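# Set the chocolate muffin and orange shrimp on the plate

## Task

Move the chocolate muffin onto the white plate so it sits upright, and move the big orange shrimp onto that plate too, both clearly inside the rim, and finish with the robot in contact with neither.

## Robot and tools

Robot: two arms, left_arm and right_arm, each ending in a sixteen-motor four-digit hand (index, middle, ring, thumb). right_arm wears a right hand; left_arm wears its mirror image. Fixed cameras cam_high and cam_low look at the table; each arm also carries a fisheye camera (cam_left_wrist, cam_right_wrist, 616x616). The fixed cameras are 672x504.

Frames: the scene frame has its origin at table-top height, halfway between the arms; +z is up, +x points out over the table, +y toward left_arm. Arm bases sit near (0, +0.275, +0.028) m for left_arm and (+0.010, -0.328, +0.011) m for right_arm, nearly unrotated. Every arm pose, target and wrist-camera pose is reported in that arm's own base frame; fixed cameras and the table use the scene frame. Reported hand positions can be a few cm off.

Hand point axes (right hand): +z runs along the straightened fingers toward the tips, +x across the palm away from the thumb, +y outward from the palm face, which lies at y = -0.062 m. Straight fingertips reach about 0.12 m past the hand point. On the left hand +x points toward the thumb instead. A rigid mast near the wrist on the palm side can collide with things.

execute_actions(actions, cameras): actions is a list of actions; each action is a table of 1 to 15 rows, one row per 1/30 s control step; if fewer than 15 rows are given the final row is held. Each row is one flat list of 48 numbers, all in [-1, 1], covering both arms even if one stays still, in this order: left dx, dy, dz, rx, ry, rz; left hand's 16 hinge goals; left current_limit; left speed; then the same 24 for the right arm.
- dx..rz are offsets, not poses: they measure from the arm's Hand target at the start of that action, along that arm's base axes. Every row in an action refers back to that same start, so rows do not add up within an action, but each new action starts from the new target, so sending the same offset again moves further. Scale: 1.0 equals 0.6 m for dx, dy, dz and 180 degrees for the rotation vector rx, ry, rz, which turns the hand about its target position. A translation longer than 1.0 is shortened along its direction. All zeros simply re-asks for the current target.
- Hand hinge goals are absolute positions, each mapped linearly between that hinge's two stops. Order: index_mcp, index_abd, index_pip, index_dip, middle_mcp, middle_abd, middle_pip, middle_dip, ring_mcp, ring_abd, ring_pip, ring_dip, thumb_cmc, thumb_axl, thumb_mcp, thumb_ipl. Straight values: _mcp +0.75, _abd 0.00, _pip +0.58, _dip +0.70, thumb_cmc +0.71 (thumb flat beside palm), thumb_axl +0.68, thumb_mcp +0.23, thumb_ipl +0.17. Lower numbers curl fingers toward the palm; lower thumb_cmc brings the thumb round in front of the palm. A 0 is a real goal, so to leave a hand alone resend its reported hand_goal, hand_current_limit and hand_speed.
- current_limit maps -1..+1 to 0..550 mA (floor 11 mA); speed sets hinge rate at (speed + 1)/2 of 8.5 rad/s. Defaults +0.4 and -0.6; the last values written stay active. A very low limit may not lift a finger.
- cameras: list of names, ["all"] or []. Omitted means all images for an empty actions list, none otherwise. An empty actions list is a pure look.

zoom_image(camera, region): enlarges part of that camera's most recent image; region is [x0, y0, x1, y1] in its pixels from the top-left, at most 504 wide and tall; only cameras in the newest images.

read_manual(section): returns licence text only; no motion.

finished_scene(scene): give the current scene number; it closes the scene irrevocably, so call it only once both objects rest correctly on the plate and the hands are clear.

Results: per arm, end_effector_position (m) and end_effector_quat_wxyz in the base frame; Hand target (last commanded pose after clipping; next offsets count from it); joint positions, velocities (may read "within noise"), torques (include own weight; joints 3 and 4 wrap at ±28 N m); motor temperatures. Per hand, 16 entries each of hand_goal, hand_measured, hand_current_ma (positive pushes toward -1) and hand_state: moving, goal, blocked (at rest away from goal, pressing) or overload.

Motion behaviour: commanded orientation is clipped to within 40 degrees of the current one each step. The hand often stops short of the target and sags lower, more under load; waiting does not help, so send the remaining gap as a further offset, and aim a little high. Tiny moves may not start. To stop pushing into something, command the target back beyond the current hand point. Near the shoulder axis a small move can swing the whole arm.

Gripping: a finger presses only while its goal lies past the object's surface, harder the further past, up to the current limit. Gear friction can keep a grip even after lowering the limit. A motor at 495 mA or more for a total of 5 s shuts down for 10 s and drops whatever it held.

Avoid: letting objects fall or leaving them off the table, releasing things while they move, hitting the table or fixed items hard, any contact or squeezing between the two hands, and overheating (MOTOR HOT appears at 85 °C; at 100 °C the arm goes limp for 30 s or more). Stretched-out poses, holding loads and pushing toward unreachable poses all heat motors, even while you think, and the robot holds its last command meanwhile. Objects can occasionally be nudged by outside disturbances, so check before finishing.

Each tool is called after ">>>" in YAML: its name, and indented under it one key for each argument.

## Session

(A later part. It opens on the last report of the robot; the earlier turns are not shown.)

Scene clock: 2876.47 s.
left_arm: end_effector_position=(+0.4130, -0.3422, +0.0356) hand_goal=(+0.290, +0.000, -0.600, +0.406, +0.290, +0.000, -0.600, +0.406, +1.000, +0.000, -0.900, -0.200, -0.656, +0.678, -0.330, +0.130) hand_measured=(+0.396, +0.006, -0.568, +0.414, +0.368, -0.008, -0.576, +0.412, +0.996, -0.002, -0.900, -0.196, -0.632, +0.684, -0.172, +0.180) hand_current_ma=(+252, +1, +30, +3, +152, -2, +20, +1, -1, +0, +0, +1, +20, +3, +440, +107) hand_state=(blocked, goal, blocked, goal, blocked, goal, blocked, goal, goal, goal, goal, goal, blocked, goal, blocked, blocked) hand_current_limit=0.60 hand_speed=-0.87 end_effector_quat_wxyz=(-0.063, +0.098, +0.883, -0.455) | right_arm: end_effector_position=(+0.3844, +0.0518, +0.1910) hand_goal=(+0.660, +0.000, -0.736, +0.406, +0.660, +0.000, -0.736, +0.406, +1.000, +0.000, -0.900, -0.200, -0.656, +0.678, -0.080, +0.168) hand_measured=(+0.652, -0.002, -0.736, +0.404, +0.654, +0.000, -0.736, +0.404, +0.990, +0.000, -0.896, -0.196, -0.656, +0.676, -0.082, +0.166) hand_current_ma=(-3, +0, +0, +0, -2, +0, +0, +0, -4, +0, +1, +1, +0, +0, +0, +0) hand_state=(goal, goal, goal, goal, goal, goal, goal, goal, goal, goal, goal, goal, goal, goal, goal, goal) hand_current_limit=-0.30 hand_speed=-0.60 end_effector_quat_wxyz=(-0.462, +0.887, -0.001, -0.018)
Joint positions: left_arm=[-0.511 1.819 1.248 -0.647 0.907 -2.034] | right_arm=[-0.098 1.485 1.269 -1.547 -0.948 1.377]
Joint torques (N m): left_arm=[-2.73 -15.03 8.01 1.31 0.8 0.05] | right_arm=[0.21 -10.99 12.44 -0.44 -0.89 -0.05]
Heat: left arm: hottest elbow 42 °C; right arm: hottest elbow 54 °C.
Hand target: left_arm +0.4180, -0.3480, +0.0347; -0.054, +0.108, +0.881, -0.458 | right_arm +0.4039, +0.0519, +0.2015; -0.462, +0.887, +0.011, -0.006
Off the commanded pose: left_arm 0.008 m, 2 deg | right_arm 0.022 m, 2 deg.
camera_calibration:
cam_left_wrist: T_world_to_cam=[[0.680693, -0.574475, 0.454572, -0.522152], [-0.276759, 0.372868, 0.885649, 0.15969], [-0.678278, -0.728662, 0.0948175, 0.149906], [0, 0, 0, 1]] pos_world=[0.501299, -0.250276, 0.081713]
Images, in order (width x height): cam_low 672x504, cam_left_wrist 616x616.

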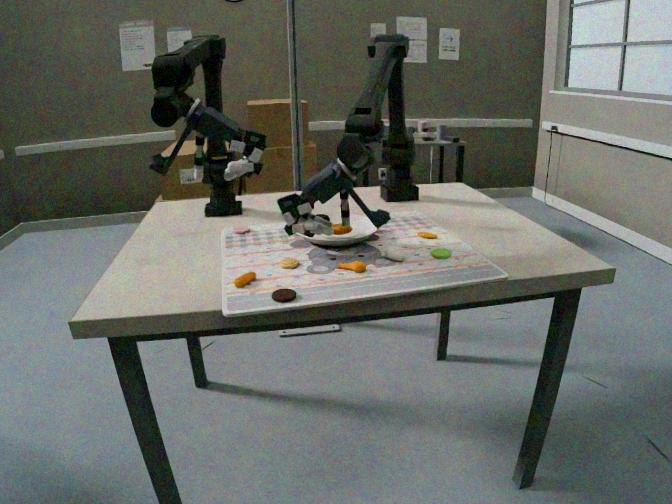

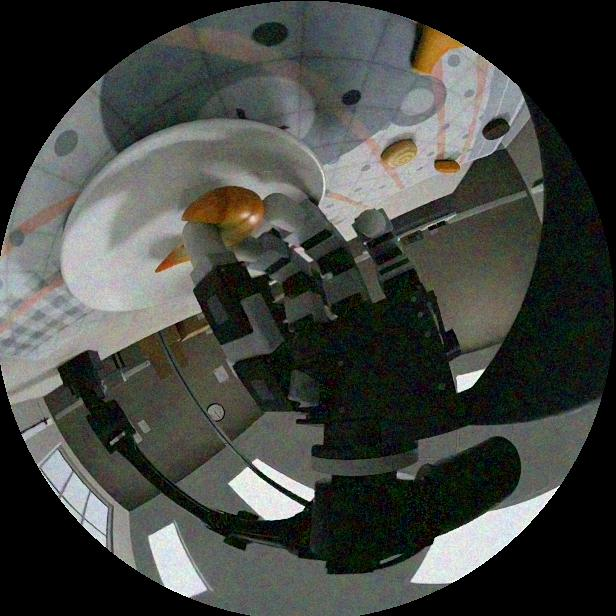

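>>> execute_actions:
  actions:
    - [[0,0,-0.018,0,0,0,0.29,0,-0.6,0.406,0.29,0,-0.6,0.406,1,0,-0.9,-0.2,-0.657,0.677,-0.33,0.13,0.6,-0.87,0,0,0,0,0,0,0.66,0,-0.737,0.406,0.66,0,-0.737,0.406,1,0,-0.9,-0.2,-0.657,0.677,-0.08,0.168,-0.3,-0.6]]
  cameras: ["cam_low"]

>>> zoom_image:
  camera: "cam_low"
  region: [260, 150, 420, 260]

Scene clock: 2890.77 s.
left_arm: end_effector_position=(+0.4150, -0.3436, +0.0326) hand_goal=(+0.290, +0.000, -0.600, +0.406, +0.290, +0.000, -0.600, +0.406, +1.000, +0.000, -0.900, -0.200, -0.656, +0.678, -0.330, +0.130) hand_measured=(+0.396, +0.006, -0.568, +0.414, +0.366, -0.008, -0.576, +0.412, +0.996, -0.002, -0.900, -0.196, -0.630, +0.684, -0.172, +0.180) hand_current_ma=(+252, +1, +30, +3, +147, -2, +20, +1, -1, +0, +0, +1, +21, +3, +440, +108) hand_state=(blocked, goal, blocked, goal, blocked, goal, blocked, goal, goal, goal, goal, goal, blocked, goal, blocked, blocked) hand_current_limit=0.60 hand_speed=-0.87 end_effector_quat_wxyz=(-0.057, +0.101, +0.881, -0.458) | right_arm: end_effector_position=(+0.3844, +0.0518, +0.1910) hand_goal=(+0.660, +0.000, -0.736, +0.406, +0.660, +0.000, -0.736, +0.406, +1.000, +0.000, -0.900, -0.200, -0.656, +0.678, -0.080, +0.168) hand_measured=(+0.652, -0.002, -0.736, +0.404, +0.654, +0.000, -0.736, +0.404, +0.990, +0.000, -0.896, -0.196, -0.656, +0.676, -0.082, +0.166) hand_current_ma=(-3, +0, +0, +0, -2, +0, +0, +0, -4, +0, +1, +1, +0, +0, +0, +0) hand_state=(goal, goal, goal, goal, goal, goal, goal, goal, goal, goal, goal, goal, goal, goal, goal, goal) hand_current_limit=-0.30 hand_speed=-0.60 end_effector_quat_wxyz=(-0.462, +0.887, -0.001, -0.018)
Joint positions: left_arm=[-0.511 1.822 1.241 -0.623 0.909 -2.034] | right_arm=[-0.098 1.485 1.269 -1.547 -0.948 1.377]
Joint torques (N m): left_arm=[-2.73 -14.27 7.64 1.43 0.72 0.05] | right_arm=[0.15 -11.11 12.41 -0.46 -0.89 -0.05]
Motor temperatures (°C): left_arm=[27 33 42 29 31 29] | right_arm=[29 31 55 27 34 29]
Heat: left arm: hottest elbow 42 °C; right arm: hottest elbow 55 °C.
Hand target: left_arm +0.4178, -0.3480, +0.0239; -0.055, +0.108, +0.881, -0.458 | right_arm +0.4039, +0.0519, +0.2015; -0.462, +0.887, +0.011, -0.006
Off the commanded pose: left_arm 0.010 m, 1 deg | right_arm 0.022 m, 2 deg.
Images, in order (width x height): cam_low 672x504.

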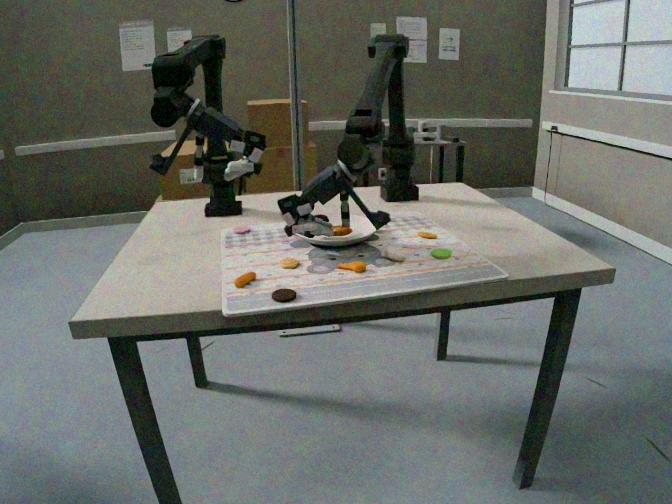

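Scaled by 3.150 from the camera's 672x504 image, which has a finer 960x720 frame.

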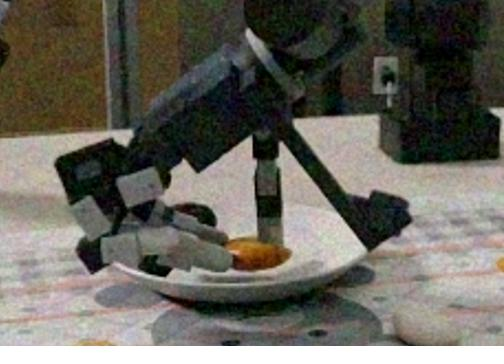

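>>> zoom_image:
  camera: "cam_low"
  region: [280, 195, 390, 255]

Scaled by 4.582 from the camera's 672x504 image, which has a finer 960x720 frame.

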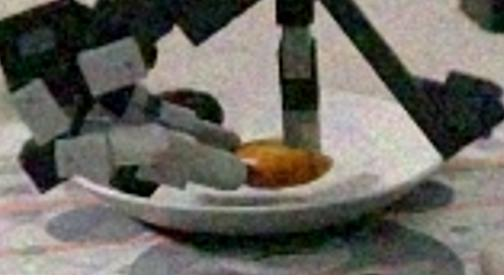

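>>> execute_actions:
  actions:
    - [[0.005,-0.002,0.05,0,0,0,0.29,0,-0.6,0.406,0.29,0,-0.6,0.406,1,0,-0.9,-0.2,-0.657,0.677,-0.33,0.13,0.6,-0.87,0,0,0,0,0,0,0.66,0,-0.737,0.406,0.66,0,-0.737,0.406,1,0,-0.9,-0.2,-0.657,0.677,-0.08,0.168,-0.3,-0.6]]
    - [[0.003,0.041,0.02,0,0,0,0.29,0,-0.6,0.406,0.29,0,-0.6,0.406,1,0,-0.9,-0.2,-0.657,0.677,-0.33,0.13,0.6,-0.87,0,0,0,0,0,0,0.66,0,-0.737,0.406,0.66,0,-0.737,0.406,1,0,-0.9,-0.2,-0.657,0.677,-0.08,0.168,-0.3,-0.6]]
    - [[-0.008,0.0,-0.03,0,0,0,0.29,0,-0.6,0.406,0.29,0,-0.6,0.406,1,0,-0.9,-0.2,-0.657,0.677,-0.33,0.13,0.6,-0.87,0,0,0,0,0,0,0.66,0,-0.737,0.406,0.66,0,-0.737,0.406,1,0,-0.9,-0.2,-0.657,0.677,-0.08,0.168,-0.3,-0.6]]
  cameras: ["cam_low", "cam_left_wrist", "cam_high"]

>>> zoom_image:
  camera: "cam_low"
  region: [260, 150, 420, 260]

>>> zoom_image:
  camera: "cam_high"
  region: [230, 180, 370, 300]

Scene clock: 2953.93 s.
left_arm: end_effector_position=(+0.4128, -0.3215, +0.0433) hand_goal=(+0.290, +0.000, -0.600, +0.406, +0.290, +0.000, -0.600, +0.406, +1.000, +0.000, -0.900, -0.200, -0.656, +0.678, -0.330, +0.130) hand_measured=(+0.396, +0.006, -0.568, +0.414, +0.366, -0.008, -0.576, +0.412, +0.996, -0.002, -0.900, -0.196, -0.630, +0.684, -0.172, +0.180) hand_current_ma=(+252, +1, +30, +3, +147, -2, +20, +1, -1, +0, +0, +1, +21, +3, +440, +108) hand_state=(blocked, goal, blocked, goal, blocked, goal, blocked, goal, goal, goal, goal, goal, blocked, goal, blocked, blocked) hand_current_limit=0.60 hand_speed=-0.87 end_effector_quat_wxyz=(-0.066, +0.097, +0.884, -0.453) | right_arm: end_effector_position=(+0.3844, +0.0518, +0.1910) hand_goal=(+0.660, +0.000, -0.736, +0.406, +0.660, +0.000, -0.736, +0.406, +1.000, +0.000, -0.900, -0.200, -0.656, +0.678, -0.080, +0.168) hand_measured=(+0.652, -0.002, -0.736, +0.404, +0.654, +0.000, -0.736, +0.404, +0.990, +0.000, -0.896, -0.196, -0.656, +0.676, -0.082, +0.166) hand_current_ma=(-3, +0, +0, +0, -2, +0, +0, +0, -4, +0, +1, +1, +0, +0, +0, +0) hand_state=(goal, goal, goal, goal, goal, goal, goal, goal, goal, goal, goal, goal, goal, goal, goal, goal) hand_current_limit=-0.30 hand_speed=-0.60 end_effector_quat_wxyz=(-0.462, +0.887, -0.001, -0.018)
Joint positions: left_arm=[-0.477 1.796 1.241 -0.717 0.917 -1.977] | right_arm=[-0.098 1.485 1.269 -1.547 -0.948 1.377]
Joint torques (N m): left_arm=[-2.43 -15.97 7.65 0.96 0.94 0.08] | right_arm=[0.15 -11.11 12.45 -0.43 -0.89 -0.05]
Motor temperatures (°C): left_arm=[27 34 39 29 31 29] | right_arm=[29 31 55 27 34 29]
Heat: left arm: hottest elbow 39 °C; right arm: hottest elbow 55 °C.
Hand target: left_arm +0.4179, -0.3246, +0.0478; -0.055, +0.108, +0.881, -0.458 | right_arm +0.4039, +0.0519, +0.2015; -0.462, +0.887, +0.011, -0.006
Off the commanded pose: left_arm 0.007 m, 2 deg | right_arm 0.022 m, 2 deg.
camera_calibration:
cam_left_wrist: T_world_to_cam=[[0.682477, -0.578016, 0.447351, -0.51516], [-0.270164, 0.369209, 0.889211, 0.141089], [-0.679144, -0.727724, 0.095817, 0.164749], [0, 0, 0, 1]] pos_world=[0.501591, -0.22997, 0.0892136]
Images, in order (width x height): cam_high 672x504, cam_low 672x504, cam_left_wrist 616x616.

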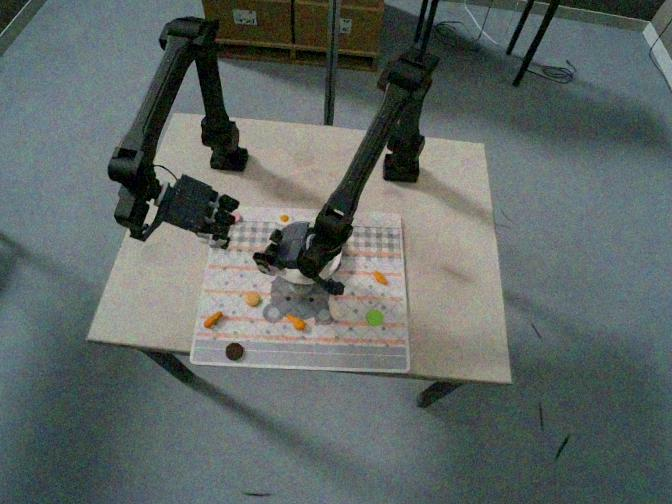

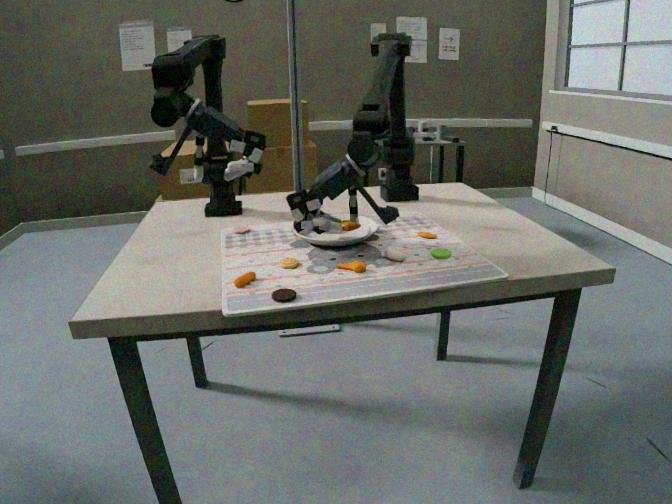

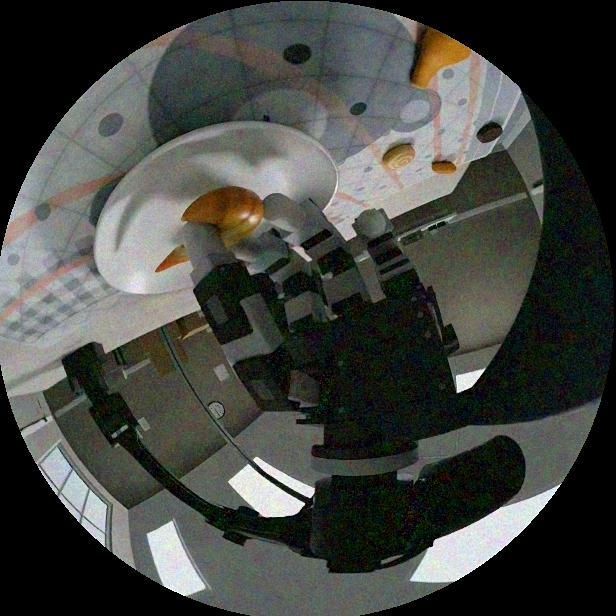

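Scaled by 3.150 from the camera's 672x504 image, which has a finer 960x720 frame.

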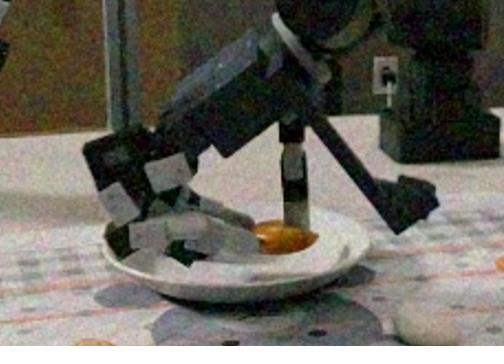

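Scaled by 3.600 from the camera's 672x504 image, which has a finer 960x720 frame.

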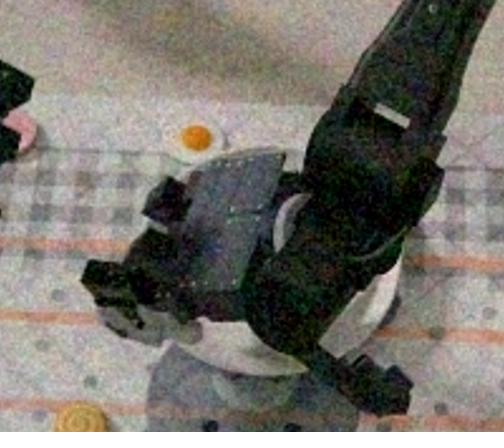

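>>> execute_actions:
  actions:
    - [[0,0.0,-0.03,0,0,0,0.29,0,-0.6,0.406,0.29,0,-0.6,0.406,1,0,-0.9,-0.2,-0.657,0.677,-0.33,0.13,0.6,-0.87,0,0,0,0,0,0,0.66,0,-0.737,0.406,0.66,0,-0.737,0.406,1,0,-0.9,-0.2,-0.657,0.677,-0.08,0.168,-0.3,-0.6]]

>>> execute_actions:
  actions:
    - [[0,0.0,-0.015,0,0,0,0.29,0,-0.6,0.406,0.29,0,-0.6,0.406,1,0,-0.9,-0.2,-0.657,0.677,-0.33,0.13,0.6,-0.87,0,0,0,0,0,0,0.66,0,-0.737,0.406,0.66,0,-0.737,0.406,1,0,-0.9,-0.2,-0.657,0.677,-0.08,0.168,-0.3,-0.6]]
  cameras: ["cam_low", "cam_left_wrist"]

>>> zoom_image:
  camera: "cam_low"
  region: [280, 195, 390, 255]

Scene clock: 2973.50 s.
left_arm: end_effector_position=(+0.4130, -0.3217, +0.0315) hand_goal=(+0.290, +0.000, -0.600, +0.406, +0.290, +0.000, -0.600, +0.406, +1.000, +0.000, -0.900, -0.200, -0.656, +0.678, -0.330, +0.130) hand_measured=(+0.396, +0.006, -0.568, +0.414, +0.366, -0.008, -0.576, +0.412, +0.996, -0.002, -0.900, -0.196, -0.630, +0.684, -0.172, +0.180) hand_current_ma=(+252, +1, +30, +3, +147, -2, +20, +1, -1, +0, +0, +1, +21, +3, +440, +108) hand_state=(blocked, goal, blocked, goal, blocked, goal, blocked, goal, goal, goal, goal, goal, blocked, goal, blocked, blocked) hand_current_limit=0.60 hand_speed=-0.87 end_effector_quat_wxyz=(-0.061, +0.100, +0.883, -0.455) | right_arm: end_effector_position=(+0.3844, +0.0518, +0.1910) hand_goal=(+0.660, +0.000, -0.736, +0.406, +0.660, +0.000, -0.736, +0.406, +1.000, +0.000, -0.900, -0.200, -0.656, +0.678, -0.080, +0.168) hand_measured=(+0.652, -0.002, -0.736, +0.404, +0.654, +0.000, -0.736, +0.404, +0.990, +0.000, -0.896, -0.196, -0.656, +0.676, -0.082, +0.166) hand_current_ma=(-3, +0, +0, +0, -2, +0, +0, +0, -4, +0, +1, +1, +0, +0, +0, +0) hand_state=(goal, goal, goal, goal, goal, goal, goal, goal, goal, goal, goal, goal, goal, goal, goal, goal) hand_current_limit=-0.30 hand_speed=-0.60 end_effector_quat_wxyz=(-0.462, +0.887, -0.001, -0.018)
Joint positions: left_arm=[-0.477 1.807 1.22 -0.673 0.918 -1.977] | right_arm=[-0.098 1.485 1.269 -1.547 -0.948 1.377]
Joint torques (N m): left_arm=[-2.37 -15.09 7.77 1.06 0.92 0.08] | right_arm=[0.09 -11.05 12.42 -0.43 -0.9 -0.05]
Motor temperatures (°C): left_arm=[27 34 39 29 31 29] | right_arm=[29 31 55 27 34 29]
Heat: left arm: hottest elbow 39 °C; right arm: hottest elbow 55 °C.
Hand target: left_arm +0.4178, -0.3246, +0.0298; -0.054, +0.108, +0.881, -0.458 | right_arm +0.4039, +0.0519, +0.2015; -0.462, +0.887, +0.011, -0.006
Off the commanded pose: left_arm 0.006 m, 1 deg | right_arm 0.022 m, 2 deg.

Scene clock: 2974.20 s.
left_arm: end_effector_position=(+0.4130, -0.3217, +0.0225) hand_goal=(+0.290, +0.000, -0.600, +0.406, +0.290, +0.000, -0.600, +0.406, +1.000, +0.000, -0.900, -0.200, -0.656, +0.678, -0.330, +0.130) hand_measured=(+0.396, +0.006, -0.568, +0.414, +0.366, -0.008, -0.576, +0.412, +0.996, -0.002, -0.900, -0.196, -0.630, +0.684, -0.172, +0.180) hand_current_ma=(+252, +1, +30, +3, +147, -2, +20, +1, -1, +0, +0, +1, +21, +3, +440, +108) hand_state=(blocked, goal, blocked, goal, blocked, goal, blocked, goal, goal, goal, goal, goal, blocked, goal, blocked, blocked) hand_current_limit=0.60 hand_speed=-0.87 end_effector_quat_wxyz=(-0.061, +0.100, +0.883, -0.455) | right_arm: end_effector_position=(+0.3844, +0.0518, +0.1910) hand_goal=(+0.660, +0.000, -0.736, +0.406, +0.660, +0.000, -0.736, +0.406, +1.000, +0.000, -0.900, -0.200, -0.656, +0.678, -0.080, +0.168) hand_measured=(+0.652, -0.002, -0.736, +0.404, +0.654, +0.000, -0.736, +0.404, +0.990, +0.000, -0.896, -0.196, -0.656, +0.676, -0.082, +0.166) hand_current_ma=(-3, +0, +0, +0, -2, +0, +0, +0, -4, +0, +1, +1, +0, +0, +0, +0) hand_state=(goal, goal, goal, goal, goal, goal, goal, goal, goal, goal, goal, goal, goal, goal, goal, goal) hand_current_limit=-0.30 hand_speed=-0.60 end_effector_quat_wxyz=(-0.462, +0.887, -0.001, -0.018)
Joint positions: left_arm=[-0.477 1.82 1.212 -0.651 0.918 -1.977] | right_arm=[-0.098 1.485 1.269 -1.547 -0.948 1.377]
Joint torques (N m): left_arm=[-2.37 -14.92 7.65 1.07 0.91 0.08] | right_arm=[0.09 -11.05 12.45 -0.47 -0.89 -0.05]
Motor temperatures (°C): left_arm=[27 34 39 29 31 29] | right_arm=[29 31 55 27 34 29]
Heat: left arm: hottest elbow 39 °C; right arm: hottest elbow 55 °C.
Hand target: left_arm +0.4178, -0.3246, +0.0208; -0.055, +0.108, +0.881, -0.458 | right_arm +0.4039, +0.0519, +0.2015; -0.462, +0.887, +0.011, -0.006
Off the commanded pose: left_arm 0.006 m, 1 deg | right_arm 0.022 m, 2 deg.
camera_calibration:
cam_left_wrist: T_world_to_cam=[[0.677522, -0.575579, 0.457901, -0.503504], [-0.279436, 0.374448, 0.88414, 0.165231], [-0.680352, -0.726978, 0.0928592, 0.167547], [0, 0, 0, 1]] pos_world=[0.501298, -0.229874, 0.0689095]
Images, in order (width x height): cam_low 672x504, cam_left_wrist 616x616.

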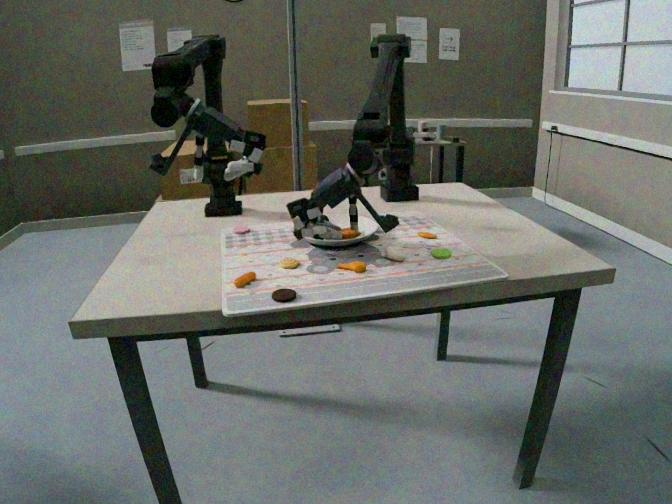

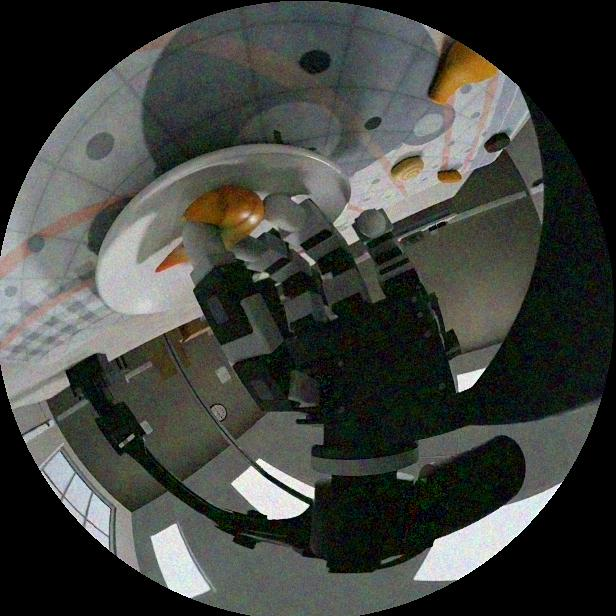

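Scaled by 4.582 from the camera's 672x504 image, which has a finer 960x720 frame.

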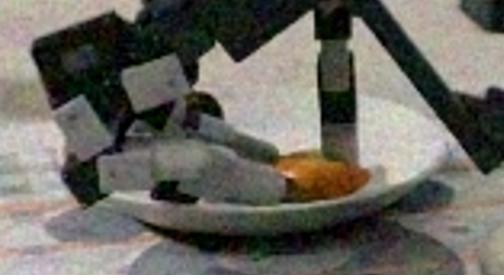

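>>> execute_actions:
  actions:
    - [[0,0.0,-0.008,0,0,0,0.29,0,-0.6,0.406,0.29,0,-0.6,0.406,1,0,-0.9,-0.2,-0.657,0.677,-0.33,0.13,0.6,-0.87,0,0,0,0,0,0,0.66,0,-0.737,0.406,0.66,0,-0.737,0.406,1,0,-0.9,-0.2,-0.657,0.677,-0.08,0.168,-0.3,-0.6]]

>>> execute_actions:
  actions:
    - [[0,0.0,-0.006,0,0,0,0.29,0,-0.6,0.406,0.29,0,-0.6,0.406,1,0,-0.9,-0.2,-0.657,0.677,-0.33,0.13,0.6,-0.87,0,0,0,0,0,0,0.66,0,-0.737,0.406,0.66,0,-0.737,0.406,1,0,-0.9,-0.2,-0.657,0.677,-0.08,0.168,-0.3,-0.6]]
  cameras: ["cam_low", "cam_left_wrist"]

>>> zoom_image:
  camera: "cam_low"
  region: [280, 195, 390, 255]

Scene clock: 2983.00 s.
left_arm: end_effector_position=(+0.4148, -0.3227, +0.0215) hand_goal=(+0.290, +0.000, -0.600, +0.406, +0.290, +0.000, -0.600, +0.406, +1.000, +0.000, -0.900, -0.200, -0.656, +0.678, -0.330, +0.130) hand_measured=(+0.396, +0.006, -0.568, +0.414, +0.366, -0.008, -0.576, +0.412, +0.996, -0.002, -0.900, -0.196, -0.630, +0.684, -0.172, +0.180) hand_current_ma=(+252, +1, +30, +3, +147, -2, +20, +1, -1, +0, +0, +1, +21, +3, +440, +108) hand_state=(blocked, goal, blocked, goal, blocked, goal, blocked, goal, goal, goal, goal, goal, blocked, goal, blocked, blocked) hand_current_limit=0.60 hand_speed=-0.87 end_effector_quat_wxyz=(-0.058, +0.102, +0.882, -0.456) | right_arm: end_effector_position=(+0.3844, +0.0518, +0.1910) hand_goal=(+0.660, +0.000, -0.736, +0.406, +0.660, +0.000, -0.736, +0.406, +1.000, +0.000, -0.900, -0.200, -0.656, +0.678, -0.080, +0.168) hand_measured=(+0.652, -0.002, -0.736, +0.404, +0.654, +0.000, -0.736, +0.404, +0.990, +0.000, -0.896, -0.196, -0.656, +0.676, -0.082, +0.166) hand_current_ma=(-3, +0, +0, +0, -2, +0, +0, +0, -4, +0, +1, +1, +0, +0, +0, +0) hand_state=(goal, goal, goal, goal, goal, goal, goal, goal, goal, goal, goal, goal, goal, goal, goal, goal) hand_current_limit=-0.30 hand_speed=-0.60 end_effector_quat_wxyz=(-0.462, +0.887, -0.001, -0.018)
Joint positions: left_arm=[-0.477 1.823 1.212 -0.641 0.919 -1.977] | right_arm=[-0.098 1.485 1.269 -1.547 -0.948 1.377]
Joint torques (N m): left_arm=[-2.49 -14.68 7.28 1.17 0.89 0.08] | right_arm=[0.32 -11.11 12.42 -0.49 -0.9 -0.05]
Motor temperatures (°C): left_arm=[27 33 39 29 31 29] | right_arm=[29 31 55 27 34 29]
Heat: left arm: hottest elbow 39 °C; right arm: hottest elbow 55 °C.
Hand target: left_arm +0.4178, -0.3246, +0.0161; -0.055, +0.108, +0.881, -0.458 | right_arm +0.4039, +0.0519, +0.2015; -0.462, +0.887, +0.011, -0.006
Off the commanded pose: left_arm 0.006 m, 1 deg | right_arm 0.022 m, 2 deg.

Scene clock: 2983.70 s.
left_arm: end_effector_position=(+0.4145, -0.3231, +0.0206) hand_goal=(+0.290, +0.000, -0.600, +0.406, +0.290, +0.000, -0.600, +0.406, +1.000, +0.000, -0.900, -0.200, -0.656, +0.678, -0.330, +0.130) hand_measured=(+0.396, +0.006, -0.568, +0.414, +0.366, -0.008, -0.576, +0.412, +0.996, -0.002, -0.900, -0.196, -0.630, +0.684, -0.172, +0.180) hand_current_ma=(+252, +1, +30, +3, +147, -2, +20, +1, -1, +0, +0, +1, +21, +3, +440, +108) hand_state=(blocked, goal, blocked, goal, blocked, goal, blocked, goal, goal, goal, goal, goal, blocked, goal, blocked, blocked) hand_current_limit=0.60 hand_speed=-0.87 end_effector_quat_wxyz=(-0.058, +0.102, +0.881, -0.458) | right_arm: end_effector_position=(+0.3844, +0.0518, +0.1910) hand_goal=(+0.660, +0.000, -0.736, +0.406, +0.660, +0.000, -0.736, +0.406, +1.000, +0.000, -0.900, -0.200, -0.656, +0.678, -0.080, +0.168) hand_measured=(+0.652, -0.002, -0.736, +0.404, +0.654, +0.000, -0.736, +0.404, +0.990, +0.000, -0.896, -0.196, -0.656, +0.676, -0.082, +0.166) hand_current_ma=(-3, +0, +0, +0, -2, +0, +0, +0, -4, +0, +1, +1, +0, +0, +0, +0) hand_state=(goal, goal, goal, goal, goal, goal, goal, goal, goal, goal, goal, goal, goal, goal, goal, goal) hand_current_limit=-0.30 hand_speed=-0.60 end_effector_quat_wxyz=(-0.462, +0.887, -0.001, -0.018)
Joint positions: left_arm=[-0.477 1.823 1.208 -0.634 0.921 -1.977] | right_arm=[-0.098 1.485 1.269 -1.547 -0.948 1.377]
Joint torques (N m): left_arm=[-2.37 -14.1 7.3 1.24 0.77 0.09] | right_arm=[0.15 -11.05 12.44 -0.5 -0.9 -0.05]
Motor temperatures (°C): left_arm=[27 33 39 29 31 29] | right_arm=[29 31 55 27 34 29]
Heat: left arm: hottest elbow 39 °C; right arm: hottest elbow 55 °C.
Hand target: left_arm +0.4179, -0.3247, +0.0125; -0.054, +0.108, +0.880, -0.458 | right_arm +0.4039, +0.0519, +0.2015; -0.462, +0.887, +0.011, -0.006
Off the commanded pose: left_arm 0.009 m, 1 deg | right_arm 0.022 m, 2 deg.
camera_calibration:
cam_left_wrist: T_world_to_cam=[[0.673177, -0.572721, 0.467786, -0.501983], [-0.286048, 0.381665, 0.878924, 0.173152], [-0.681916, -0.725481, 0.0931024, 0.16886], [0, 0, 0, 1]] pos_world=[0.502601, -0.231078, 0.0669122]
Images, in order (width x height): cam_low 672x504, cam_left_wrist 616x616.

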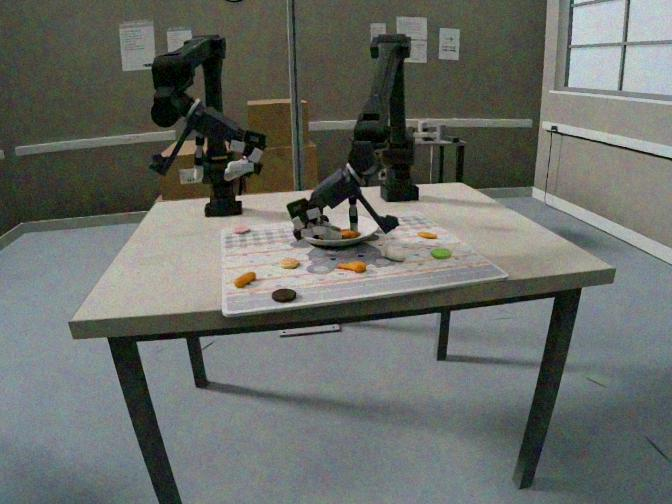

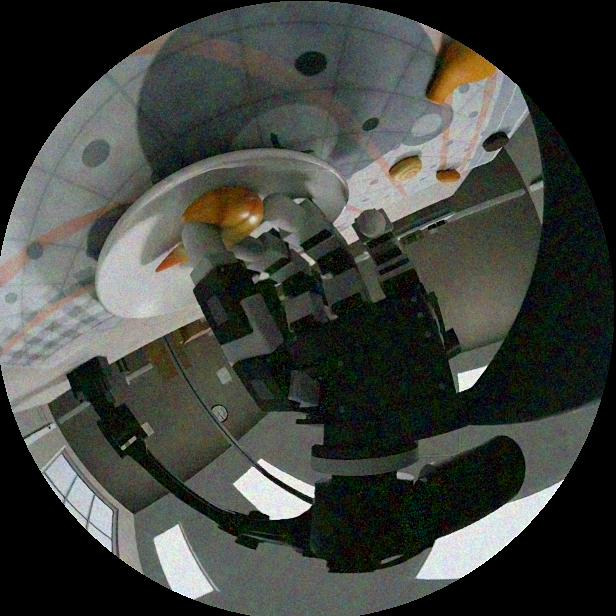

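Scaled by 4.582 from the camera's 672x504 image, which has a finer 960x720 frame.

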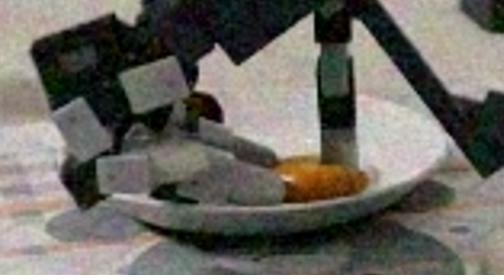

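>>> execute_actions:
  actions:
    - [[0,0.0,0.022,0,0,0,0.29,0,-0.6,0.406,0.29,0,-0.6,0.406,1,0,-0.9,-0.2,-0.657,0.677,-0.33,0.13,0.6,-0.87,0,0,0,0,0,0,0.66,0,-0.737,0.406,0.66,0,-0.737,0.406,1,0,-0.9,-0.2,-0.657,0.677,-0.08,0.168,-0.3,-0.6]]
    - [[-0.002,0.014,0.008,0,0,0,0.29,0,-0.6,0.406,0.29,0,-0.6,0.406,1,0,-0.9,-0.2,-0.657,0.677,-0.33,0.13,0.6,-0.87,0,0,0,0,0,0,0.66,0,-0.737,0.406,0.66,0,-0.737,0.406,1,0,-0.9,-0.2,-0.657,0.677,-0.08,0.168,-0.3,-0.6]]
    - [[0,0.0,-0.02,0,0,0,0.29,0,-0.6,0.406,0.29,0,-0.6,0.406,1,0,-0.9,-0.2,-0.657,0.677,-0.33,0.13,0.6,-0.87,0,0,0,0,0,0,0.66,0,-0.737,0.406,0.66,0,-0.737,0.406,1,0,-0.9,-0.2,-0.657,0.677,-0.08,0.168,-0.3,-0.6]]

>>> execute_actions:
  actions:
    - [[0,0.0,-0.01,0,0,0,0.29,0,-0.6,0.406,0.29,0,-0.6,0.406,1,0,-0.9,-0.2,-0.657,0.677,-0.33,0.13,0.6,-0.87,0,0,0,0,0,0,0.66,0,-0.737,0.406,0.66,0,-0.737,0.406,1,0,-0.9,-0.2,-0.657,0.677,-0.08,0.168,-0.3,-0.6]]
  cameras: ["cam_low"]

>>> zoom_image:
  camera: "cam_low"
  region: [280, 195, 390, 255]

Scene clock: 3005.50 s.
left_arm: end_effector_position=(+0.4090, -0.3177, +0.0180) hand_goal=(+0.290, +0.000, -0.600, +0.406, +0.290, +0.000, -0.600, +0.406, +1.000, +0.000, -0.900, -0.200, -0.656, +0.678, -0.330, +0.130) hand_measured=(+0.396, +0.006, -0.568, +0.414, +0.366, -0.008, -0.576, +0.412, +0.996, -0.002, -0.900, -0.196, -0.630, +0.684, -0.172, +0.180) hand_current_ma=(+252, +1, +30, +3, +147, -3, +20, +1, -1, +0, +0, +1, +21, +3, +440, +108) hand_state=(blocked, goal, blocked, goal, blocked, goal, blocked, goal, goal, goal, goal, goal, blocked, goal, blocked, blocked) hand_current_limit=0.60 hand_speed=-0.87 end_effector_quat_wxyz=(-0.067, +0.102, +0.882, -0.454) | right_arm: end_effector_position=(+0.3844, +0.0518, +0.1910) hand_goal=(+0.660, +0.000, -0.736, +0.406, +0.660, +0.000, -0.736, +0.406, +1.000, +0.000, -0.900, -0.200, -0.656, +0.678, -0.080, +0.168) hand_measured=(+0.652, -0.002, -0.736, +0.404, +0.654, +0.000, -0.736, +0.404, +0.990, +0.000, -0.896, -0.196, -0.656, +0.676, -0.082, +0.166) hand_current_ma=(-3, +0, +0, +0, -2, +0, +0, +0, -4, +0, +1, +1, +0, +0, +0, +0) hand_state=(goal, goal, goal, goal, goal, goal, goal, goal, goal, goal, goal, goal, goal, goal, goal, goal) hand_current_limit=-0.30 hand_speed=-0.60 end_effector_quat_wxyz=(-0.462, +0.887, -0.001, -0.018)
Joint positions: left_arm=[-0.473 1.823 1.203 -0.662 0.923 -1.957] | right_arm=[-0.098 1.485 1.269 -1.547 -0.948 1.377]
Joint torques (N m): left_arm=[-1.61 -15.38 7.17 1.11 0.84 0.08] | right_arm=[0.15 -11.11 12.42 -0.44 -0.89 -0.05]
Motor temperatures (°C): left_arm=[27 34 39 29 31 29] | right_arm=[29 31 55 27 34 29]
Heat: left arm: hottest elbow 39 °C; right arm: hottest elbow 55 °C.
Hand target: left_arm +0.4167, -0.3163, +0.0185; -0.055, +0.108, +0.881, -0.458 | right_arm +0.4039, +0.0519, +0.2015; -0.462, +0.887, +0.011, -0.006
Off the commanded pose: left_arm 0.008 m, 2 deg | right_arm 0.022 m, 2 deg.

Scene clock: 3006.20 s.
left_arm: end_effector_position=(+0.4095, -0.3186, +0.0173) hand_goal=(+0.290, +0.000, -0.600, +0.406, +0.290, +0.000, -0.600, +0.406, +1.000, +0.000, -0.900, -0.200, -0.656, +0.678, -0.330, +0.130) hand_measured=(+0.392, +0.008, -0.568, +0.414, +0.366, -0.008, -0.576, +0.412, +0.994, -0.002, -0.900, -0.196, -0.630, +0.684, -0.172, +0.182) hand_current_ma=(+235, +2, +30, +3, +146, -3, +20, +1, -1, +0, +0, +1, +21, +3, +440, +116) hand_state=(blocked, goal, blocked, goal, blocked, goal, blocked, goal, goal, goal, goal, goal, blocked, goal, blocked, blocked) hand_current_limit=0.60 hand_speed=-0.87 end_effector_quat_wxyz=(-0.064, +0.104, +0.881, -0.457) | right_arm: end_effector_position=(+0.3844, +0.0518, +0.1910) hand_goal=(+0.660, +0.000, -0.736, +0.406, +0.660, +0.000, -0.736, +0.406, +1.000, +0.000, -0.900, -0.200, -0.656, +0.678, -0.080, +0.168) hand_measured=(+0.652, -0.002, -0.736, +0.404, +0.654, +0.000, -0.736, +0.404, +0.990, +0.000, -0.896, -0.196, -0.656, +0.676, -0.082, +0.166) hand_current_ma=(-3, +0, +0, +0, -2, +0, +0, +0, -4, +0, +1, +1, +0, +0, +0, +0) hand_state=(goal, goal, goal, goal, goal, goal, goal, goal, goal, goal, goal, goal, goal, goal, goal, goal) hand_current_limit=-0.30 hand_speed=-0.60 end_effector_quat_wxyz=(-0.462, +0.887, -0.001, -0.018)
Joint positions: left_arm=[-0.473 1.823 1.199 -0.65 0.927 -1.957] | right_arm=[-0.098 1.485 1.269 -1.547 -0.948 1.377]
Joint torques (N m): left_arm=[-1.67 -14.56 6.93 1.39 0.68 0.11] | right_arm=[0.15 -11.05 12.44 -0.44 -0.89 -0.05]
Motor temperatures (°C): left_arm=[27 34 39 29 31 29] | right_arm=[29 31 55 27 34 29]
Heat: left arm: hottest elbow 39 °C; right arm: hottest elbow 55 °C.
Hand target: left_arm +0.4166, -0.3163, +0.0125; -0.055, +0.108, +0.880, -0.458 | right_arm +0.4039, +0.0519, +0.2015; -0.462, +0.887, +0.011, -0.006
Off the commanded pose: left_arm 0.009 m, 1 deg | right_arm 0.022 m, 2 deg.
Images, in order (width x height): cam_low 672x504.

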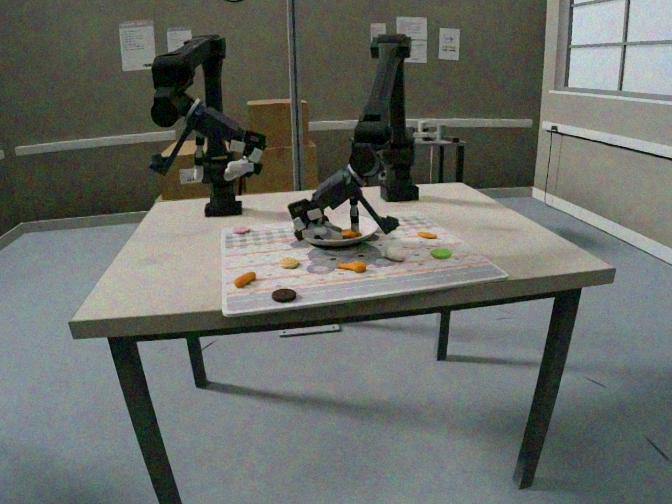

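Scaled by 4.582 from the camera's 672x504 image, which has a finer 960x720 frame.

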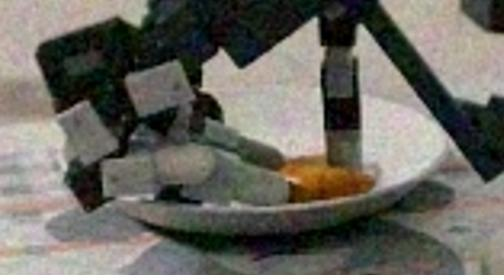

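>>> execute_actions:
  actions:
    - [[0,0.0,0.004,0,0,0,0.34,0,-0.6,0.406,0.33,0,-0.6,0.406,1,0,-0.9,-0.2,-0.657,0.677,-0.27,0.14,0.4,-0.88,0,0,0,0,0,0,0.66,0,-0.737,0.406,0.66,0,-0.737,0.406,1,0,-0.9,-0.2,-0.657,0.677,-0.08,0.168,-0.3,-0.6]]
    - [[0,0.0,0.002,0,0,0,0.39,0,-0.6,0.406,0.37,0,-0.6,0.406,1,0,-0.9,-0.2,-0.657,0.677,-0.22,0.15,0.2,-0.88,0,0,0,0,0,0,0.66,0,-0.737,0.406,0.66,0,-0.737,0.406,1,0,-0.9,-0.2,-0.657,0.677,-0.08,0.168,-0.3,-0.6]]
    - [[0,0.0,0,0,0,0,0.44,0,-0.63,0.406,0.42,0,-0.63,0.406,1,0,-0.9,-0.2,-0.657,0.677,-0.17,0.168,0,-0.88,0,0,0,0,0,0,0.66,0,-0.737,0.406,0.66,0,-0.737,0.406,1,0,-0.9,-0.2,-0.657,0.677,-0.08,0.168,-0.3,-0.6]]
  cameras: ["cam_low", "cam_left_wrist"]

>>> zoom_image:
  camera: "cam_low"
  region: [280, 195, 390, 255]

>>> zoom_image:
  camera: "cam_left_wrist"
  region: [90, 130, 340, 310]

Scene clock: 3027.10 s.
left_arm: end_effector_position=(+0.4099, -0.3189, +0.0173) hand_goal=(+0.440, +0.000, -0.630, +0.406, +0.420, +0.000, -0.630, +0.406, +1.000, +0.000, -0.900, -0.200, -0.656, +0.678, -0.170, +0.168) hand_measured=(+0.440, +0.004, -0.620, +0.410, +0.420, -0.006, -0.624, +0.412, +0.994, -0.002, -0.900, -0.196, -0.642, +0.684, -0.160, +0.182) hand_current_ma=(+0, +1, +4, +1, +0, -1, +2, +2, -2, +0, +0, +1, +8, +2, +6, +14) hand_state=(goal, goal, goal, goal, goal, goal, goal, goal, goal, goal, goal, goal, goal, goal, goal, goal) hand_current_limit=0.00 hand_speed=-0.88 end_effector_quat_wxyz=(-0.063, +0.105, +0.881, -0.457) | right_arm: end_effector_position=(+0.3844, +0.0518, +0.1910) hand_goal=(+0.660, +0.000, -0.736, +0.406, +0.660, +0.000, -0.736, +0.406, +1.000, +0.000, -0.900, -0.200, -0.656, +0.678, -0.080, +0.168) hand_measured=(+0.652, -0.002, -0.736, +0.404, +0.654, +0.000, -0.736, +0.404, +0.990, +0.000, -0.896, -0.196, -0.656, +0.676, -0.082, +0.166) hand_current_ma=(-3, +0, +0, +0, -2, +0, +0, +0, -4, +0, +1, +1, +0, +0, +0, +0) hand_state=(goal, goal, goal, goal, goal, goal, goal, goal, goal, goal, goal, goal, goal, goal, goal, goal) hand_current_limit=-0.30 hand_speed=-0.60 end_effector_quat_wxyz=(-0.462, +0.887, -0.001, -0.018)
Joint positions: left_arm=[-0.473 1.823 1.199 -0.648 0.927 -1.957] | right_arm=[-0.098 1.485 1.269 -1.547 -0.948 1.377]
Joint torques (N m): left_arm=[-1.73 -15.15 7.3 0.85 0.69 0.1] | right_arm=[0.15 -11.05 12.44 -0.44 -0.88 -0.05]
Motor temperatures (°C): left_arm=[27 34 39 29 31 29] | right_arm=[29 31 55 27 34 29]
Heat: left arm: hottest elbow 39 °C; right arm: hottest elbow 55 °C.
Hand target: left_arm +0.4165, -0.3163, +0.0160; -0.055, +0.108, +0.881, -0.458 | right_arm +0.4039, +0.0519, +0.2015; -0.462, +0.887, +0.011, -0.006
Off the commanded pose: left_arm 0.007 m, 1 deg | right_arm 0.022 m, 2 deg.
camera_calibration:
cam_left_wrist: T_world_to_cam=[[0.671664, -0.579715, 0.4613, -0.496437], [-0.275362, 0.382707, 0.88188, 0.168958], [-0.687781, -0.719351, 0.0974189, 0.173335], [0, 0, 0, 1]] pos_world=[0.49918, -0.227765, 0.06312]
Images, in order (width x height): cam_low 672x504, cam_left_wrist 616x616.

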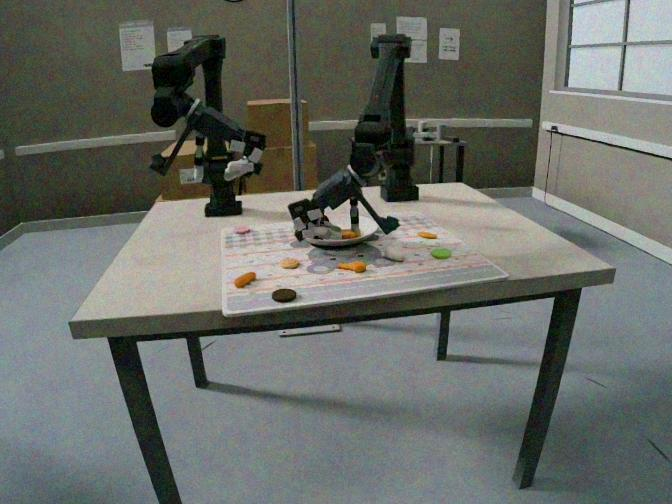

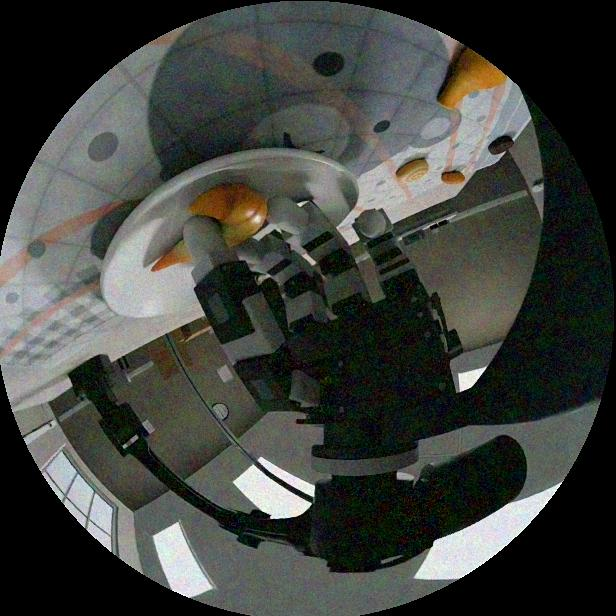

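Scaled by 4.582 from the camera's 672x504 image, which has a finer 960x720 frame.

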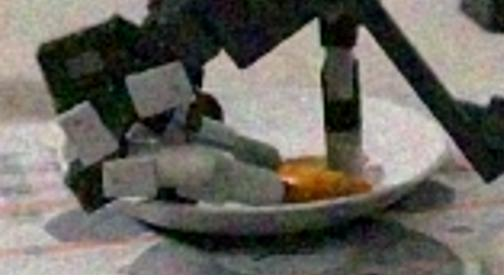

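Scaled by 2.016 from the camera's 616x616 image, which has a finer 880x880 frame.

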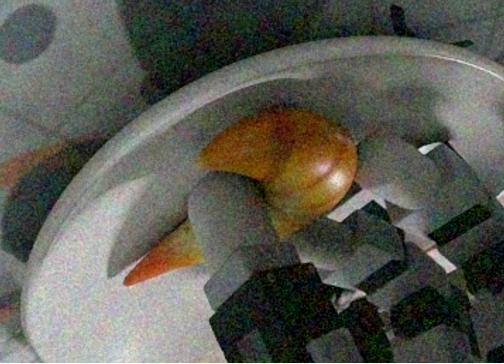

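>>> execute_actions:
  actions:
    - [[0.002,0.0,0.004,0,0,0,0.48,0,-0.66,0.406,0.46,0,-0.66,0.406,1,0,-0.9,-0.2,-0.657,0.677,-0.14,0.168,0,-0.85,0,0,0,0,0,0,0.66,0,-0.737,0.406,0.66,0,-0.737,0.406,1,0,-0.9,-0.2,-0.657,0.677,-0.08,0.168,-0.3,-0.6]]
    - [[0.012,-0.002,0.02,0,0,0,0.49,0,-0.67,0.406,0.47,0,-0.67,0.406,1,0,-0.9,-0.2,-0.657,0.677,-0.13,0.168,0,-0.85,0,0,0,0,0,0,0.66,0,-0.737,0.406,0.66,0,-0.737,0.406,1,0,-0.9,-0.2,-0.657,0.677,-0.08,0.168,-0.3,-0.6]]
  cameras: ["cam_left_wrist"]

>>> zoom_image:
  camera: "cam_left_wrist"
  region: [90, 130, 340, 310]

Scene clock: 3037.77 s.
left_arm: end_effector_position=(+0.4052, -0.3135, +0.0167) hand_goal=(+0.490, +0.000, -0.670, +0.406, +0.470, +0.000, -0.670, +0.406, +1.000, +0.000, -0.900, -0.200, -0.656, +0.678, -0.130, +0.168) hand_measured=(+0.480, +0.004, -0.664, +0.410, +0.462, -0.004, -0.666, +0.408, +0.994, -0.002, -0.900, -0.196, -0.654, +0.680, -0.132, +0.170) hand_current_ma=(-4, +0, +2, +1, -3, +0, +1, +0, -2, +0, +0, +1, +0, +0, -1, +0) hand_state=(goal, goal, goal, goal, goal, goal, goal, goal, goal, goal, goal, goal, goal, goal, goal, goal) hand_current_limit=0.00 hand_speed=-0.85 end_effector_quat_wxyz=(-0.074, +0.099, +0.883, -0.453) | right_arm: end_effector_position=(+0.3844, +0.0518, +0.1910) hand_goal=(+0.660, +0.000, -0.736, +0.406, +0.660, +0.000, -0.736, +0.406, +1.000, +0.000, -0.900, -0.200, -0.656, +0.678, -0.080, +0.168) hand_measured=(+0.652, -0.002, -0.736, +0.404, +0.654, +0.000, -0.736, +0.404, +0.990, +0.000, -0.896, -0.196, -0.656, +0.676, -0.082, +0.166) hand_current_ma=(-3, +0, +0, +0, -2, +0, +0, +0, -4, +0, +1, +1, +0, +0, +0, +0) hand_state=(goal, goal, goal, goal, goal, goal, goal, goal, goal, goal, goal, goal, goal, goal, goal, goal) hand_current_limit=-0.30 hand_speed=-0.60 end_effector_quat_wxyz=(-0.462, +0.887, -0.001, -0.018)
Joint positions: left_arm=[-0.468 1.823 1.199 -0.68 0.927 -1.95] | right_arm=[-0.098 1.485 1.269 -1.547 -0.948 1.377]
Joint torques (N m): left_arm=[-1.67 -15.44 10.21 0.13 0.78 0.1] | right_arm=[0.09 -11.11 12.42 -0.43 -0.9 -0.05]
Motor temperatures (°C): left_arm=[27 34 39 29 31 29] | right_arm=[29 31 55 27 34 29]
Heat: left arm: hottest elbow 39 °C; right arm: hottest elbow 55 °C.
Hand target: left_arm +0.4250, -0.3175, +0.0305; -0.055, +0.108, +0.881, -0.458 | right_arm +0.4039, +0.0519, +0.2015; -0.462, +0.887, +0.011, -0.006
Off the commanded pose: left_arm 0.024 m, 3 deg | right_arm 0.022 m, 2 deg.
camera_calibration:
cam_left_wrist: T_world_to_cam=[[0.681912, -0.585537, 0.43834, -0.495427], [-0.255788, 0.370546, 0.892899, 0.154323], [-0.685251, -0.721001, 0.102906, 0.172425], [0, 0, 0, 1]] pos_world=[0.495466, -0.222956, 0.0616269]
Images, in order (width x height): cam_left_wrist 616x616.

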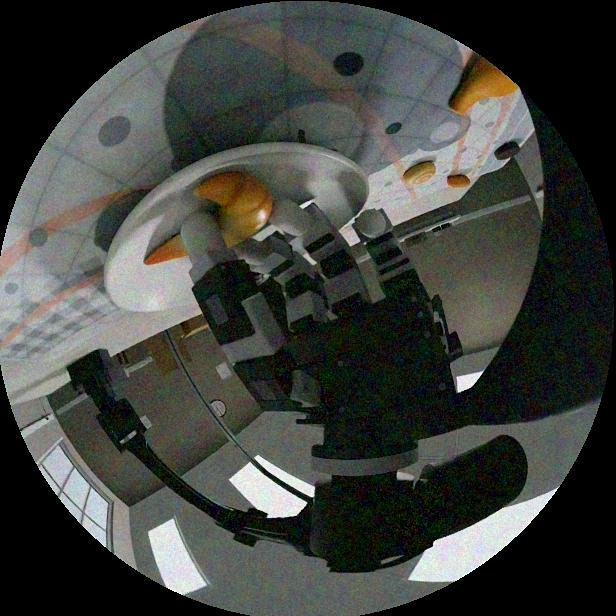

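Scaled by 2.016 from the camera's 616x616 image, which has a finer 880x880 frame.

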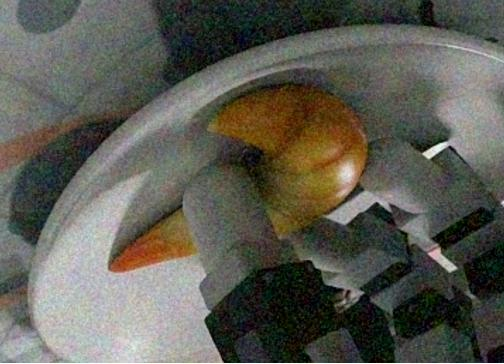

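>>> execute_actions:
  actions:
    - [[0.012,-0.008,0.03,0,0,0,0.49,0,-0.67,0.406,0.47,0,-0.67,0.406,1,0,-0.9,-0.2,-0.657,0.677,-0.13,0.168,0,-0.85,0,0,0,0,0,0,0.66,0,-0.737,0.406,0.66,0,-0.737,0.406,1,0,-0.9,-0.2,-0.657,0.677,-0.08,0.168,-0.3,-0.6]]
    - [[0.0,0.0,0.06,0,0,0,0.5,0,-0.7,0.406,0.48,0,-0.7,0.406,1,0,-0.9,-0.2,-0.657,0.677,-0.12,0.168,0,-0.85,0,0,0,0,0,0,0.66,0,-0.737,0.406,0.66,0,-0.737,0.406,1,0,-0.9,-0.2,-0.657,0.677,-0.08,0.168,-0.3,-0.6]]
  cameras: ["cam_left_wrist", "cam_low"]

Scene clock: 3049.53 s.
left_arm: end_effector_position=(+0.4127, -0.3170, +0.0621) hand_goal=(+0.500, +0.000, -0.700, +0.406, +0.480, +0.000, -0.700, +0.406, +1.000, +0.000, -0.900, -0.200, -0.656, +0.678, -0.120, +0.168) hand_measured=(+0.490, +0.002, -0.694, +0.410, +0.472, -0.004, -0.694, +0.408, +0.994, -0.002, -0.900, -0.196, -0.654, +0.680, -0.122, +0.170) hand_current_ma=(-4, +0, +2, +1, -3, +0, +2, +0, -2, +0, +0, +1, +0, +0, -1, +0) hand_state=(goal, goal, goal, goal, goal, goal, goal, goal, goal, goal, goal, goal, goal, goal, goal, goal) hand_current_limit=0.00 hand_speed=-0.85 end_effector_quat_wxyz=(-0.079, +0.096, +0.884, -0.450) | right_arm: end_effector_position=(+0.3844, +0.0518, +0.1910) hand_goal=(+0.660, +0.000, -0.736, +0.406, +0.660, +0.000, -0.736, +0.406, +1.000, +0.000, -0.900, -0.200, -0.656, +0.678, -0.080, +0.168) hand_measured=(+0.652, -0.002, -0.736, +0.404, +0.654, +0.000, -0.736, +0.404, +0.990, +0.000, -0.896, -0.196, -0.656, +0.676, -0.082, +0.166) hand_current_ma=(-3, +0, +0, +0, -2, +0, +0, +0, -4, +0, +1, +1, +0, +0, +0, +0) hand_state=(goal, goal, goal, goal, goal, goal, goal, goal, goal, goal, goal, goal, goal, goal, goal, goal) hand_current_limit=-0.30 hand_speed=-0.60 end_effector_quat_wxyz=(-0.462, +0.887, -0.001, -0.018)
Joint positions: left_arm=[-0.468 1.785 1.283 -0.817 0.925 -1.949] | right_arm=[-0.098 1.485 1.269 -1.547 -0.948 1.377]
Joint torques (N m): left_arm=[-1.73 -16.56 11.02 0.12 0.79 0.05] | right_arm=[0.15 -11.05 12.46 -0.47 -0.89 -0.04]
Motor temperatures (°C): left_arm=[27 34 39 29 31 29] | right_arm=[29 31 55 27 34 29]
Heat: left arm: hottest elbow 39 °C; right arm: hottest elbow 55 °C.
Hand target: left_arm +0.4322, -0.3222, +0.0844; -0.055, +0.108, +0.881, -0.458 | right_arm +0.4039, +0.0519, +0.2015; -0.462, +0.887, +0.011, -0.006
Off the commanded pose: left_arm 0.030 m, 3 deg | right_arm 0.022 m, 2 deg.
camera_calibration:
cam_left_wrist: T_world_to_cam=[[0.686865, -0.588596, 0.426346, -0.524708], [-0.245526, 0.364211, 0.898369, 0.110289], [-0.684057, -0.721737, 0.105649, 0.169395], [0, 0, 0, 1]] pos_world=[0.503358, -0.226751, 0.106731]
Images, in order (width x height): cam_low 672x504, cam_left_wrist 616x616.

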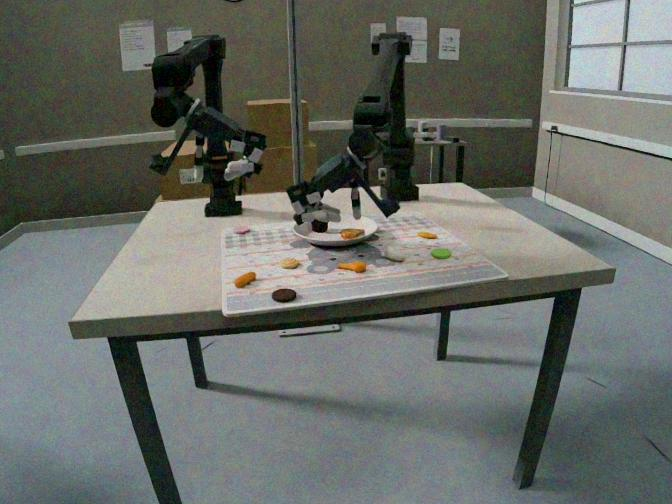

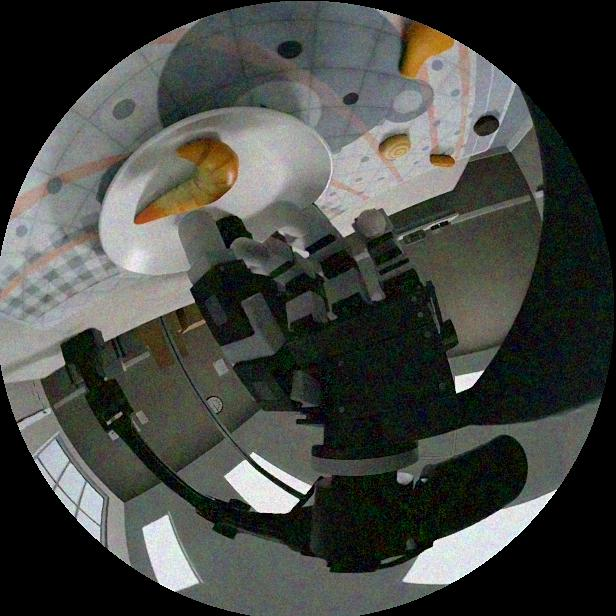

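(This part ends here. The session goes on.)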